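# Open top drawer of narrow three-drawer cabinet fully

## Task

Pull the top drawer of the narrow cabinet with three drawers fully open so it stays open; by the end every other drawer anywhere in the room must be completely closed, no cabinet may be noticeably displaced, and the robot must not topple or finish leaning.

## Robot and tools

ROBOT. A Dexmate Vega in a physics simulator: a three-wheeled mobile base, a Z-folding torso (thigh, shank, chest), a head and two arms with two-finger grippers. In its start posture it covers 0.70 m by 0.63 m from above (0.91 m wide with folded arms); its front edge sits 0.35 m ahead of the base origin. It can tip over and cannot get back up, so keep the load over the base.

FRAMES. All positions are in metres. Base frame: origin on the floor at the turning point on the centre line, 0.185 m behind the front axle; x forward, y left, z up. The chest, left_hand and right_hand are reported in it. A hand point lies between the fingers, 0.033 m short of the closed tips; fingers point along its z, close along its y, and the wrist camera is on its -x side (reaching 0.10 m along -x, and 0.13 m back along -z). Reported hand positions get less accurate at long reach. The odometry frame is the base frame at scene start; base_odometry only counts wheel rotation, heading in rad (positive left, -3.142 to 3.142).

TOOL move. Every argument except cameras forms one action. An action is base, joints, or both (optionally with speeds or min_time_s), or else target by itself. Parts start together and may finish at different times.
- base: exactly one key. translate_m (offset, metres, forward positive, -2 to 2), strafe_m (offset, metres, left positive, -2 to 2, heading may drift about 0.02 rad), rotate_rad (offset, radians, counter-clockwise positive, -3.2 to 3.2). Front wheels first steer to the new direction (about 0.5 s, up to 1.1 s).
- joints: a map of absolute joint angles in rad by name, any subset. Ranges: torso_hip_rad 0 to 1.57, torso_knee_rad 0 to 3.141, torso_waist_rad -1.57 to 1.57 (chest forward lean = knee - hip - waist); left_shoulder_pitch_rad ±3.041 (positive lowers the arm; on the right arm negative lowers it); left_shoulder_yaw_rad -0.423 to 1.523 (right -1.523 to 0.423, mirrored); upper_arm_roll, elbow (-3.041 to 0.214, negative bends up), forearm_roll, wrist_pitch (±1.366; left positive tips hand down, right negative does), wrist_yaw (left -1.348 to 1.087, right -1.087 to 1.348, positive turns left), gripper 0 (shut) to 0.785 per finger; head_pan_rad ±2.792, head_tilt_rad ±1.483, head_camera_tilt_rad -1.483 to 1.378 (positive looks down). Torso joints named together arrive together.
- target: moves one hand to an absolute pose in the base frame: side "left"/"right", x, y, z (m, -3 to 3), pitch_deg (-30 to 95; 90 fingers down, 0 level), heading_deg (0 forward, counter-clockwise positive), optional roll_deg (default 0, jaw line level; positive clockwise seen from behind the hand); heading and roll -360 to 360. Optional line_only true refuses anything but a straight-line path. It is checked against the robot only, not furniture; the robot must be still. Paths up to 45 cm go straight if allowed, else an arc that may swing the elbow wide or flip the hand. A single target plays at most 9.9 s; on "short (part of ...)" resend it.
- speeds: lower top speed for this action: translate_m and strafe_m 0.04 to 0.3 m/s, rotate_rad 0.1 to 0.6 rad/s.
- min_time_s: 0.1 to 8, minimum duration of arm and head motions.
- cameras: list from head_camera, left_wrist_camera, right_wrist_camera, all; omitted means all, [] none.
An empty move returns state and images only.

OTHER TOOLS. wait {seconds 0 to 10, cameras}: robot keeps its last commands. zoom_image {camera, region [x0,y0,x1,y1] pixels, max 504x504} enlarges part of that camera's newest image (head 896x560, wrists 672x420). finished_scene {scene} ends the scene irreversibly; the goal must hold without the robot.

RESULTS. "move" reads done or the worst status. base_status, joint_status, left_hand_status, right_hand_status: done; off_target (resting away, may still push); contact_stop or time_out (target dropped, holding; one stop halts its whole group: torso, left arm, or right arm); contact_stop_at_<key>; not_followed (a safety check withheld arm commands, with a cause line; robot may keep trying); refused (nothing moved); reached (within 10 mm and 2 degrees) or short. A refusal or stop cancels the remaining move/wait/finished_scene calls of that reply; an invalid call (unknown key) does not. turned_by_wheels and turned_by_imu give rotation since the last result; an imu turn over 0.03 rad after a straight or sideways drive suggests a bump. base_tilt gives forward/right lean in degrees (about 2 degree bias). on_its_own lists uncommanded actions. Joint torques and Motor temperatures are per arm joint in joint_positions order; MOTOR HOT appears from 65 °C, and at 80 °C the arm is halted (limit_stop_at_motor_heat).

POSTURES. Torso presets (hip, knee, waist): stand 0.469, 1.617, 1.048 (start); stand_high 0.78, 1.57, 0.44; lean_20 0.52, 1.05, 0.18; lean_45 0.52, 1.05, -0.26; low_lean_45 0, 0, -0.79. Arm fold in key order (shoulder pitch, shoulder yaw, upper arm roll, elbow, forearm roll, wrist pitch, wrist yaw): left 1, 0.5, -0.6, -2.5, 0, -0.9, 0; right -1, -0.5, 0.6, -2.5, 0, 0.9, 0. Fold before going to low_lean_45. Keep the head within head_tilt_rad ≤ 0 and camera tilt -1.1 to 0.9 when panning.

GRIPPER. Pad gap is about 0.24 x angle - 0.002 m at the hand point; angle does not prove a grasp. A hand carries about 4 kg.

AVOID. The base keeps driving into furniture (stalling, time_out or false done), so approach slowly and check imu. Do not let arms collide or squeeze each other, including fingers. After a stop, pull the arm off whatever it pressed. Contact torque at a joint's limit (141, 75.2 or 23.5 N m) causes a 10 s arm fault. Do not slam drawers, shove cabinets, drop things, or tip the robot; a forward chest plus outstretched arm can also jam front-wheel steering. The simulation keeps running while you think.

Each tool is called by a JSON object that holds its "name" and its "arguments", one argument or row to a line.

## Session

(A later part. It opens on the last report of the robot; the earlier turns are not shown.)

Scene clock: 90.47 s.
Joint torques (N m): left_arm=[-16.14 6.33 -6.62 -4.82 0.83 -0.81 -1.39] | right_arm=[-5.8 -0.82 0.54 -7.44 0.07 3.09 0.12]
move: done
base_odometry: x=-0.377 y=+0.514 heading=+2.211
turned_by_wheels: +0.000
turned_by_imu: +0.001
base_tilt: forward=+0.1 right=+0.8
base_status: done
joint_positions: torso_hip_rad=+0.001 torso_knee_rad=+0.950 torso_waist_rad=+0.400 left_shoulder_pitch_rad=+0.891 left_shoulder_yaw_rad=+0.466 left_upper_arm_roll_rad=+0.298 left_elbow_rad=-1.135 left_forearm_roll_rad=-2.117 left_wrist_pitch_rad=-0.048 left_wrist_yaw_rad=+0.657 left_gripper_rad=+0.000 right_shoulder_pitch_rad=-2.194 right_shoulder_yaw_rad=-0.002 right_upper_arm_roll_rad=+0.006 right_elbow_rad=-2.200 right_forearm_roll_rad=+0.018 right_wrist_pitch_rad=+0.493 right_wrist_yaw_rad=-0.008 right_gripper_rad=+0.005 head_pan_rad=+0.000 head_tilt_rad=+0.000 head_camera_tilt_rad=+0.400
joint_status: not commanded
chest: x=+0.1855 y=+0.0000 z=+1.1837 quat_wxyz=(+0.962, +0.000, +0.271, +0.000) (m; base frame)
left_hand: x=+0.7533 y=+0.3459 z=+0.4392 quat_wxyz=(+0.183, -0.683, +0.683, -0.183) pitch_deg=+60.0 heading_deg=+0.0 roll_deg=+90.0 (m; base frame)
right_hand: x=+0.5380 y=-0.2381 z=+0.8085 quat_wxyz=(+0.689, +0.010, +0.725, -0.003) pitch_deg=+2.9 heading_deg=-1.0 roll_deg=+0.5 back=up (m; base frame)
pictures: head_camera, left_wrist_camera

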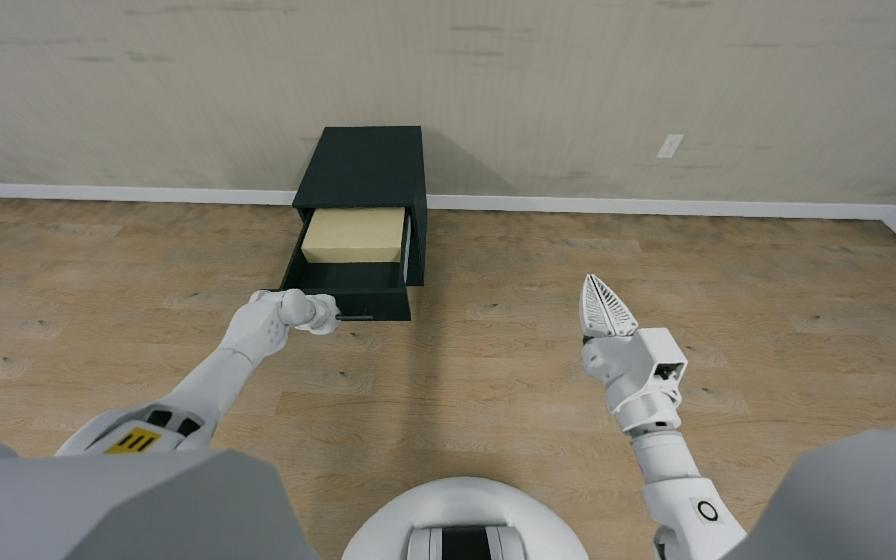

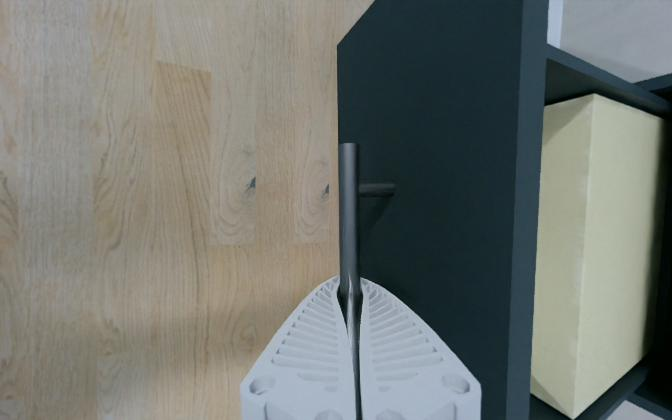

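{"name": "zoom_image", "arguments": {
  "camera": "head_camera",
  "region": [250, 100, 460, 330]
}}

{"name": "move", "arguments": {
  "base": {"translate_m": -0.025},
  "speeds": {"translate_m": 0.04},
  "cameras": ["left_wrist_camera", "head_camera"]
}}

{"name": "zoom_image", "arguments": {
  "camera": "head_camera",
  "region": [250, 100, 460, 330]
}}

Scaled by 2.191 from the camera's 896x560 image, which has a finer 960x600 frame.

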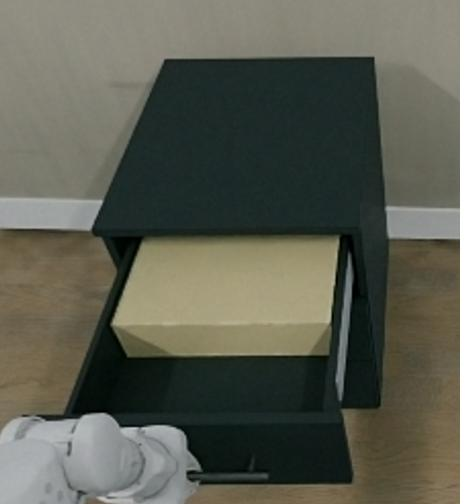

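Scene clock: 92.43 s.
Joint torques (N m): left_arm=[-1.25 5.71 -4.93 2.8 0.48 -0.95 4.17] | right_arm=[-5.4 -0.16 0.21 -7.67 0.29 2.88 -0.05]
move: done
base_odometry: x=-0.362 y=+0.494 heading=+2.211
turned_by_wheels: +0.000
turned_by_imu: +0.000
base_tilt: forward=+0.1 right=+0.7
base_status: done
joint_positions: torso_hip_rad=+0.001 torso_knee_rad=+0.950 torso_waist_rad=+0.400 left_shoulder_pitch_rad=+0.891 left_shoulder_yaw_rad=+0.466 left_upper_arm_roll_rad=+0.298 left_elbow_rad=-1.136 left_forearm_roll_rad=-2.117 left_wrist_pitch_rad=-0.048 left_wrist_yaw_rad=+0.655 left_gripper_rad=+0.000 right_shoulder_pitch_rad=-2.194 right_shoulder_yaw_rad=-0.002 right_upper_arm_roll_rad=+0.006 right_elbow_rad=-2.200 right_forearm_roll_rad=+0.018 right_wrist_pitch_rad=+0.493 right_wrist_yaw_rad=-0.008 right_gripper_rad=+0.005 head_pan_rad=+0.000 head_tilt_rad=+0.000 head_camera_tilt_rad=+0.400
joint_status: not commanded
chest: x=+0.1854 y=+0.0000 z=+1.1838 quat_wxyz=(+0.963, +0.000, +0.271, +0.000) (m; base frame)
left_hand: x=+0.7548 y=+0.3457 z=+0.4404 quat_wxyz=(+0.184, -0.683, +0.683, -0.184) pitch_deg=+59.8 heading_deg=-0.1 roll_deg=+90.0 (m; base frame)
right_hand: x=+0.5379 y=-0.2381 z=+0.8086 quat_wxyz=(+0.689, +0.010, +0.725, -0.003) pitch_deg=+2.9 heading_deg=-1.0 roll_deg=+0.5 back=up (m; base frame)
pictures: head_camera, left_wrist_camera

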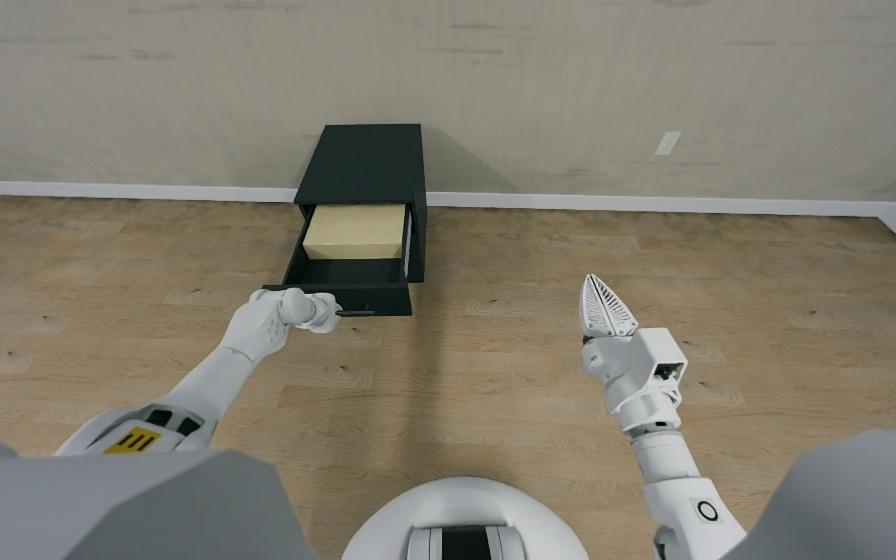

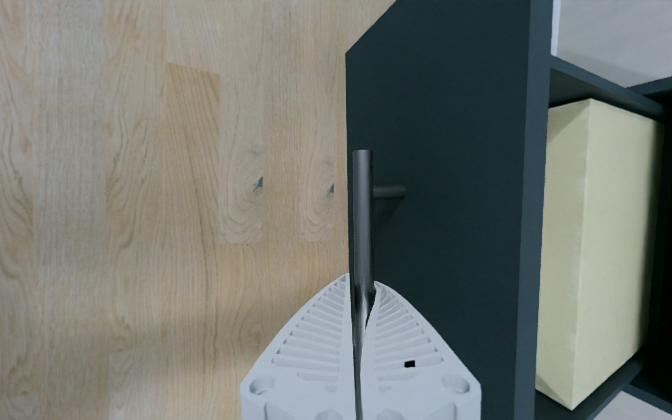

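Scaled by 2.191 from the camera's 896x560 image, which has a finer 960x600 frame.

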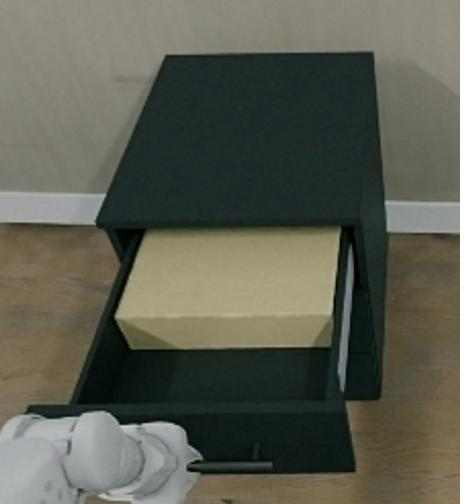

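{"name": "move", "arguments": {
  "base": {"translate_m": 0.017},
  "speeds": {"translate_m": 0.04},
  "cameras": []
}}

{"name": "move", "arguments": {
  "joints": {"left_gripper_rad": 0.14},
  "min_time_s": 1.0,
  "cameras": ["left_wrist_camera", "head_camera"]
}}

Scene clock: 94.00 s.
Joint torques (N m): left_arm=[-14.83 6.32 -5.63 -5.21 0.89 -0.49 -1.14] | right_arm=[-4.75 -1.62 0.31 -7.41 0.08 3.29 -0.25]
move: done
base_odometry: x=-0.372 y=+0.508 heading=+2.212
turned_by_wheels: +0.000
turned_by_imu: +0.001
base_tilt: forward=+0.0 right=+0.7
base_status: done
joint_positions: torso_hip_rad=+0.001 torso_knee_rad=+0.950 torso_waist_rad=+0.400 left_shoulder_pitch_rad=+0.891 left_shoulder_yaw_rad=+0.466 left_upper_arm_roll_rad=+0.298 left_elbow_rad=-1.135 left_forearm_roll_rad=-2.117 left_wrist_pitch_rad=-0.048 left_wrist_yaw_rad=+0.657 left_gripper_rad=+0.000 right_shoulder_pitch_rad=-2.194 right_shoulder_yaw_rad=-0.002 right_upper_arm_roll_rad=+0.006 right_elbow_rad=-2.200 right_forearm_roll_rad=+0.018 right_wrist_pitch_rad=+0.493 right_wrist_yaw_rad=-0.008 right_gripper_rad=+0.005 head_pan_rad=+0.000 head_tilt_rad=+0.000 head_camera_tilt_rad=+0.400
joint_status: not commanded
chest: x=+0.1854 y=+0.0000 z=+1.1837 quat_wxyz=(+0.963, +0.000, +0.271, +0.000) (m; base frame)
left_hand: x=+0.7535 y=+0.3459 z=+0.4394 quat_wxyz=(+0.183, -0.683, +0.683, -0.183) pitch_deg=+60.0 heading_deg=+0.0 roll_deg=+90.0 (m; base frame)
right_hand: x=+0.5379 y=-0.2381 z=+0.8086 quat_wxyz=(+0.689, +0.010, +0.725, -0.003) pitch_deg=+2.9 heading_deg=-1.0 roll_deg=+0.5 back=up (m; base frame)
pictures: none
No camera images: "cameras" was empty.

"min_time_s" has no arm or head joint beside it: it slows only arm and head motions. Command such a joint too, or leave it out

{"name": "move", "arguments": {
  "joints": {"left_gripper_rad": 0.14},
  "cameras": ["left_wrist_camera", "head_camera"]
}}

Scene clock: 94.77 s.
Joint torques (N m): left_arm=[-18.26 6.07 -5.68 -7.71 0.67 -0.61 -1.61] | right_arm=[-4.56 -1.1 0.28 -6.23 0.15 3.29 -0.09]
Motor temperatures (°C): left_arm=[32 31 31 26 40 35 41] | right_arm=[30 27 33 32 36 37 33]
move: done
base_odometry: x=-0.372 y=+0.508 heading=+2.212
turned_by_wheels: +0.000
turned_by_imu: +0.000
base_tilt: forward=+0.1 right=+0.8
base_status: not commanded
joint_positions: torso_hip_rad=+0.001 torso_knee_rad=+0.950 torso_waist_rad=+0.400 left_shoulder_pitch_rad=+0.891 left_shoulder_yaw_rad=+0.466 left_upper_arm_roll_rad=+0.298 left_elbow_rad=-1.135 left_forearm_roll_rad=-2.117 left_wrist_pitch_rad=-0.048 left_wrist_yaw_rad=+0.657 left_gripper_rad=+0.140 right_shoulder_pitch_rad=-2.194 right_shoulder_yaw_rad=-0.002 right_upper_arm_roll_rad=+0.006 right_elbow_rad=-2.200 right_forearm_roll_rad=+0.018 right_wrist_pitch_rad=+0.493 right_wrist_yaw_rad=-0.008 right_gripper_rad=+0.005 head_pan_rad=+0.000 head_tilt_rad=+0.000 head_camera_tilt_rad=+0.400
joint_status: all done
chest: x=+0.1854 y=+0.0000 z=+1.1837 quat_wxyz=(+0.962, +0.000, +0.271, +0.000) (m; base frame)
left_hand: x=+0.7532 y=+0.3460 z=+0.4391 quat_wxyz=(+0.183, -0.683, +0.683, -0.183) pitch_deg=+60.0 heading_deg=+0.0 roll_deg=+90.0 (m; base frame)
right_hand: x=+0.5379 y=-0.2381 z=+0.8085 quat_wxyz=(+0.689, +0.010, +0.725, -0.003) pitch_deg=+2.9 heading_deg=-1.0 roll_deg=+0.5 back=up (m; base frame)
pictures: head_camera, left_wrist_camera

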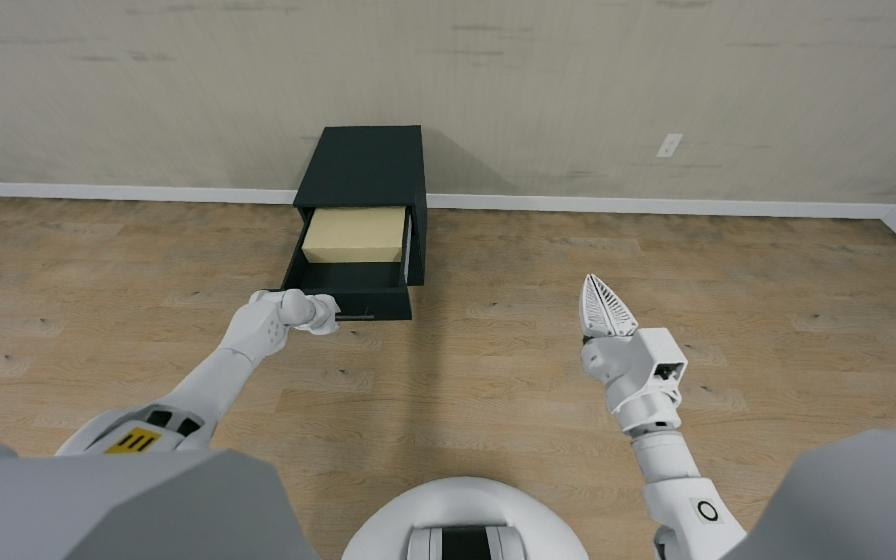

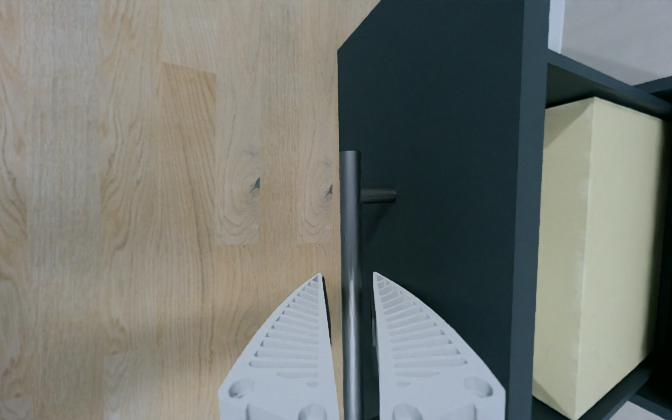

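{"name": "move", "arguments": {
  "target": {"side": "left", "x": 0.7032, "y": 0.346, "z": 0.5257, "pitch_deg": 60, "heading_deg": 0, "roll_deg": 90, "line_only": true},
  "cameras": ["left_wrist_camera", "head_camera"]
}}

Scene clock: 98.33 s.
Joint torques (N m): left_arm=[-8.58 10.36 -11.39 -6.31 0.43 0.65 -0.26] | right_arm=[-6.43 -1.44 0.55 -8.56 0.24 3.3 -0.21]
move: done
base_odometry: x=-0.372 y=+0.508 heading=+2.212
turned_by_wheels: +0.000
turned_by_imu: +0.000
base_tilt: forward=+0.1 right=+0.7
base_status: not commanded
joint_positions: torso_hip_rad=+0.001 torso_knee_rad=+0.950 torso_waist_rad=+0.400 left_shoulder_pitch_rad=+1.177 left_shoulder_yaw_rad=+0.589 left_upper_arm_roll_rad=+0.148 left_elbow_rad=-1.696 left_forearm_roll_rad=-2.149 left_wrist_pitch_rad=-0.192 left_wrist_yaw_rad=+0.915 left_gripper_rad=+0.140 right_shoulder_pitch_rad=-2.194 right_shoulder_yaw_rad=-0.002 right_upper_arm_roll_rad=+0.006 right_elbow_rad=-2.200 right_forearm_roll_rad=+0.018 right_wrist_pitch_rad=+0.493 right_wrist_yaw_rad=-0.008 right_gripper_rad=+0.005 head_pan_rad=+0.000 head_tilt_rad=+0.000 head_camera_tilt_rad=+0.400
joint_status: not commanded
chest: x=+0.1855 y=+0.0000 z=+1.1837 quat_wxyz=(+0.962, +0.000, +0.271, +0.000) (m; base frame)
left_hand: x=+0.7036 y=+0.3459 z=+0.5249 quat_wxyz=(+0.183, -0.683, +0.683, -0.183) pitch_deg=+60.0 heading_deg=+0.0 roll_deg=+90.0 (m; base frame)
left_hand_status: reached (straight line, planned for 2.1 s): 1 mm and 0.0 deg off.
right_hand: x=+0.5380 y=-0.2381 z=+0.8085 quat_wxyz=(+0.689, +0.010, +0.725, -0.003) pitch_deg=+2.9 heading_deg=-1.0 roll_deg=+0.5 back=up (m; base frame)
pictures: head_camera, left_wrist_camera

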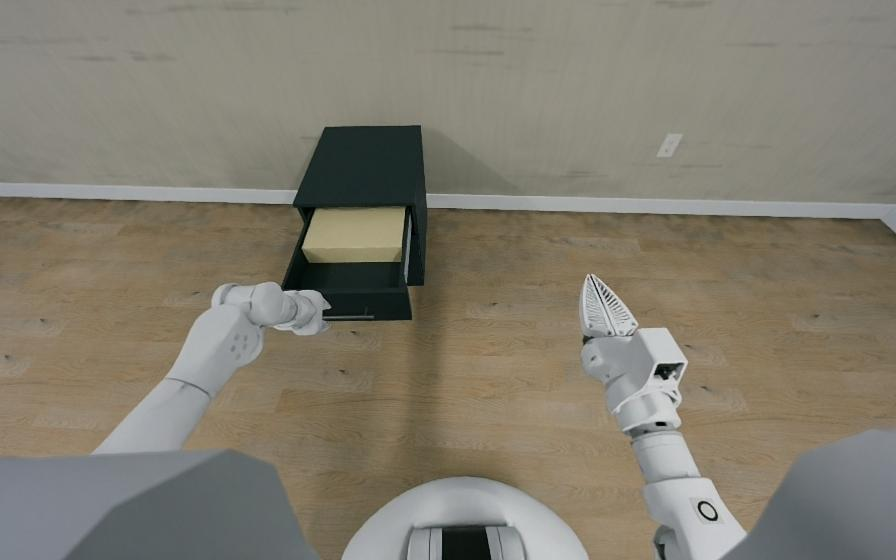

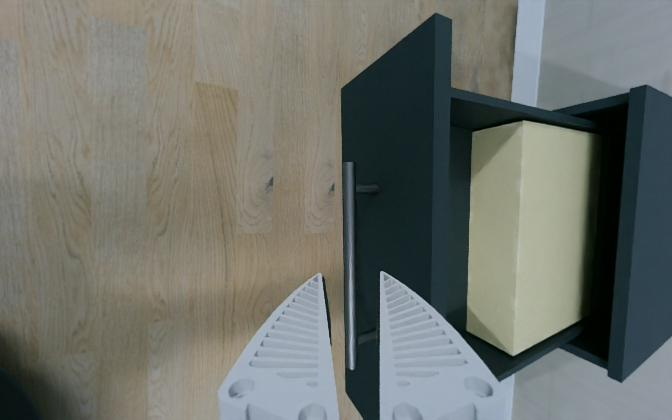

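{"name": "move", "arguments": {
  "base": {"translate_m": -0.35},
  "cameras": ["head_camera", "left_wrist_camera"]
}}

Scene clock: 101.30 s.
Joint torques (N m): left_arm=[-8.44 9.62 -11.65 -5.85 0.66 -0.31 -0.34] | right_arm=[-5.32 -1.79 0.13 -8.25 0.23 2.88 -0.07]
move: done
base_odometry: x=-0.163 y=+0.228 heading=+2.213
turned_by_wheels: +0.001
turned_by_imu: +0.001
base_tilt: forward=+0.1 right=+0.8
base_status: done
joint_positions: torso_hip_rad=+0.001 torso_knee_rad=+0.950 torso_waist_rad=+0.400 left_shoulder_pitch_rad=+1.179 left_shoulder_yaw_rad=+0.590 left_upper_arm_roll_rad=+0.147 left_elbow_rad=-1.700 left_forearm_roll_rad=-2.149 left_wrist_pitch_rad=-0.193 left_wrist_yaw_rad=+0.916 left_gripper_rad=+0.140 right_shoulder_pitch_rad=-2.194 right_shoulder_yaw_rad=-0.002 right_upper_arm_roll_rad=+0.006 right_elbow_rad=-2.200 right_forearm_roll_rad=+0.018 right_wrist_pitch_rad=+0.493 right_wrist_yaw_rad=-0.008 right_gripper_rad=+0.005 head_pan_rad=+0.000 head_tilt_rad=+0.000 head_camera_tilt_rad=+0.400
joint_status: not commanded
chest: x=+0.1855 y=+0.0000 z=+1.1837 quat_wxyz=(+0.962, +0.000, +0.271, +0.000) (m; base frame)
left_hand: x=+0.7031 y=+0.3458 z=+0.5256 quat_wxyz=(+0.183, -0.683, +0.683, -0.183) pitch_deg=+60.0 heading_deg=+0.0 roll_deg=+90.0 (m; base frame)
right_hand: x=+0.5380 y=-0.2381 z=+0.8085 quat_wxyz=(+0.689, +0.010, +0.725, -0.003) pitch_deg=+2.9 heading_deg=-1.0 roll_deg=+0.5 back=up (m; base frame)
pictures: head_camera, left_wrist_camera

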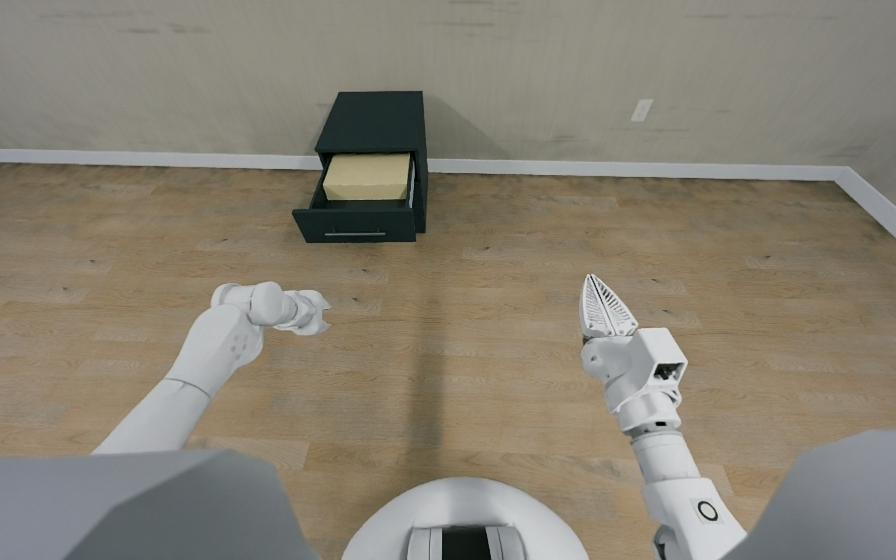

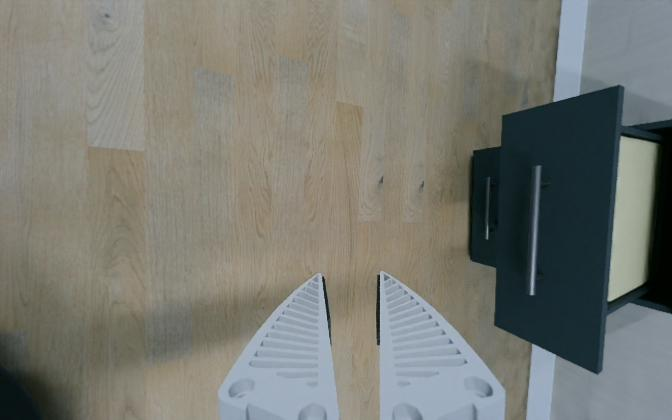

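{"name": "move", "arguments": {
  "joints": {"head_pan_rad": 2.75, "head_camera_tilt_rad": 0.2},
  "cameras": ["head_camera"]
}}

{"name": "move", "arguments": {
  "joints": {"head_pan_rad": -2.75, "head_camera_tilt_rad": 0.2},
  "cameras": ["head_camera"]
}}

Scene clock: 104.10 s.
Joint torques (N m): left_arm=[-10.2 9.28 -11.54 -6.15 0.59 0.4 -0.44] | right_arm=[-4.58 -1.59 0.11 -7.25 0.15 3.2 -0.04]
move: done
base_odometry: x=-0.163 y=+0.228 heading=+2.213
turned_by_wheels: +0.000
turned_by_imu: +0.000
base_tilt: forward=+0.1 right=+0.8
base_status: not commanded
joint_positions: torso_hip_rad=+0.001 torso_knee_rad=+0.950 torso_waist_rad=+0.400 left_shoulder_pitch_rad=+1.179 left_shoulder_yaw_rad=+0.590 left_upper_arm_roll_rad=+0.147 left_elbow_rad=-1.700 left_forearm_roll_rad=-2.149 left_wrist_pitch_rad=-0.193 left_wrist_yaw_rad=+0.916 left_gripper_rad=+0.140 right_shoulder_pitch_rad=-2.194 right_shoulder_yaw_rad=-0.002 right_upper_arm_roll_rad=+0.006 right_elbow_rad=-2.200 right_forearm_roll_rad=+0.018 right_wrist_pitch_rad=+0.493 right_wrist_yaw_rad=-0.008 right_gripper_rad=+0.005 head_pan_rad=+2.750 head_tilt_rad=+0.000 head_camera_tilt_rad=+0.200
joint_status: all done
chest: x=+0.1855 y=+0.0000 z=+1.1837 quat_wxyz=(+0.962, +0.000, +0.271, +0.000) (m; base frame)
left_hand: x=+0.7032 y=+0.3458 z=+0.5256 quat_wxyz=(+0.183, -0.683, +0.683, -0.183) pitch_deg=+60.0 heading_deg=+0.0 roll_deg=+90.0 (m; base frame)
right_hand: x=+0.5380 y=-0.2381 z=+0.8085 quat_wxyz=(+0.689, +0.010, +0.725, -0.003) pitch_deg=+2.9 heading_deg=-1.0 roll_deg=+0.5 back=up (m; base frame)
pictures: head_camera

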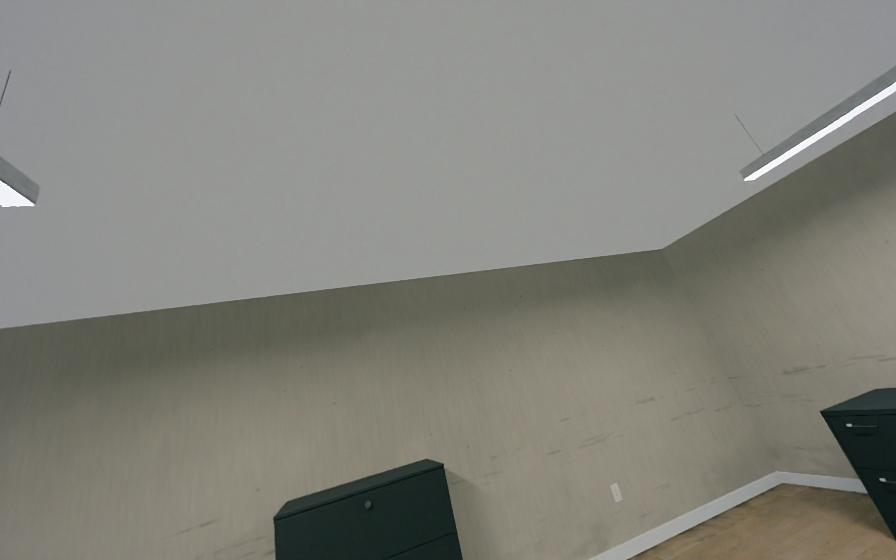

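Scene clock: 108.43 s.
Joint torques (N m): left_arm=[-8.45 9.21 -11.47 -6.5 0.46 -1.24 -0.6] | right_arm=[-5.54 -1.26 0.51 -7.12 0.04 2.85 0.03]
move: done
base_odometry: x=-0.163 y=+0.228 heading=+2.213
turned_by_wheels: +0.000
turned_by_imu: +0.000
base_tilt: forward=+0.1 right=+0.7
base_status: not commanded
joint_positions: torso_hip_rad=+0.001 torso_knee_rad=+0.950 torso_waist_rad=+0.400 left_shoulder_pitch_rad=+1.179 left_shoulder_yaw_rad=+0.590 left_upper_arm_roll_rad=+0.147 left_elbow_rad=-1.700 left_forearm_roll_rad=-2.149 left_wrist_pitch_rad=-0.193 left_wrist_yaw_rad=+0.916 left_gripper_rad=+0.140 right_shoulder_pitch_rad=-2.194 right_shoulder_yaw_rad=-0.002 right_upper_arm_roll_rad=+0.006 right_elbow_rad=-2.200 right_forearm_roll_rad=+0.018 right_wrist_pitch_rad=+0.493 right_wrist_yaw_rad=-0.008 right_gripper_rad=+0.005 head_pan_rad=-2.750 head_tilt_rad=+0.000 head_camera_tilt_rad=+0.200
joint_status: all done
chest: x=+0.1855 y=+0.0000 z=+1.1837 quat_wxyz=(+0.962, +0.000, +0.271, +0.000) (m; base frame)
left_hand: x=+0.7032 y=+0.3458 z=+0.5256 quat_wxyz=(+0.183, -0.683, +0.683, -0.183) pitch_deg=+60.0 heading_deg=+0.0 roll_deg=+90.0 (m; base frame)
right_hand: x=+0.5380 y=-0.2381 z=+0.8085 quat_wxyz=(+0.689, +0.010, +0.725, -0.003) pitch_deg=+2.9 heading_deg=-1.0 roll_deg=+0.5 back=up (m; base frame)
pictures: head_camera

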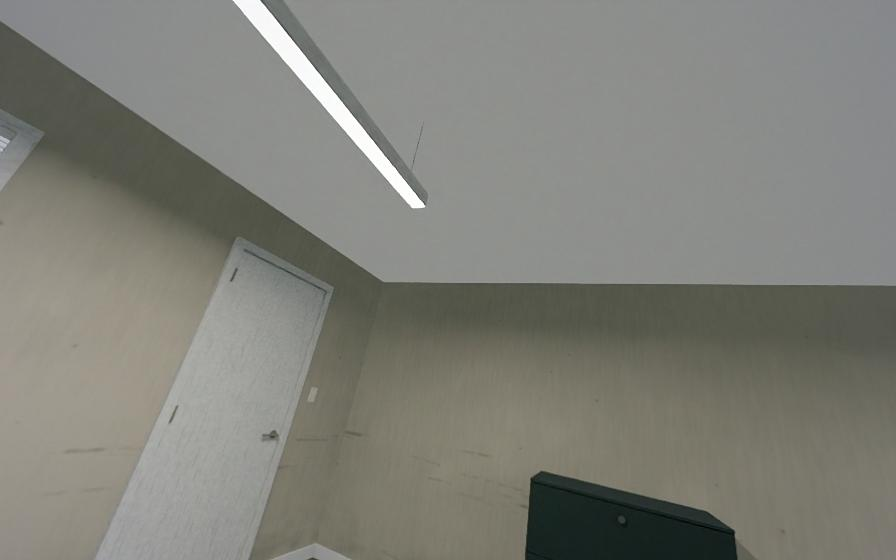

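{"name": "finished_scene", "arguments": {
  "scene": 1
}}

The scene is finished: the task was done.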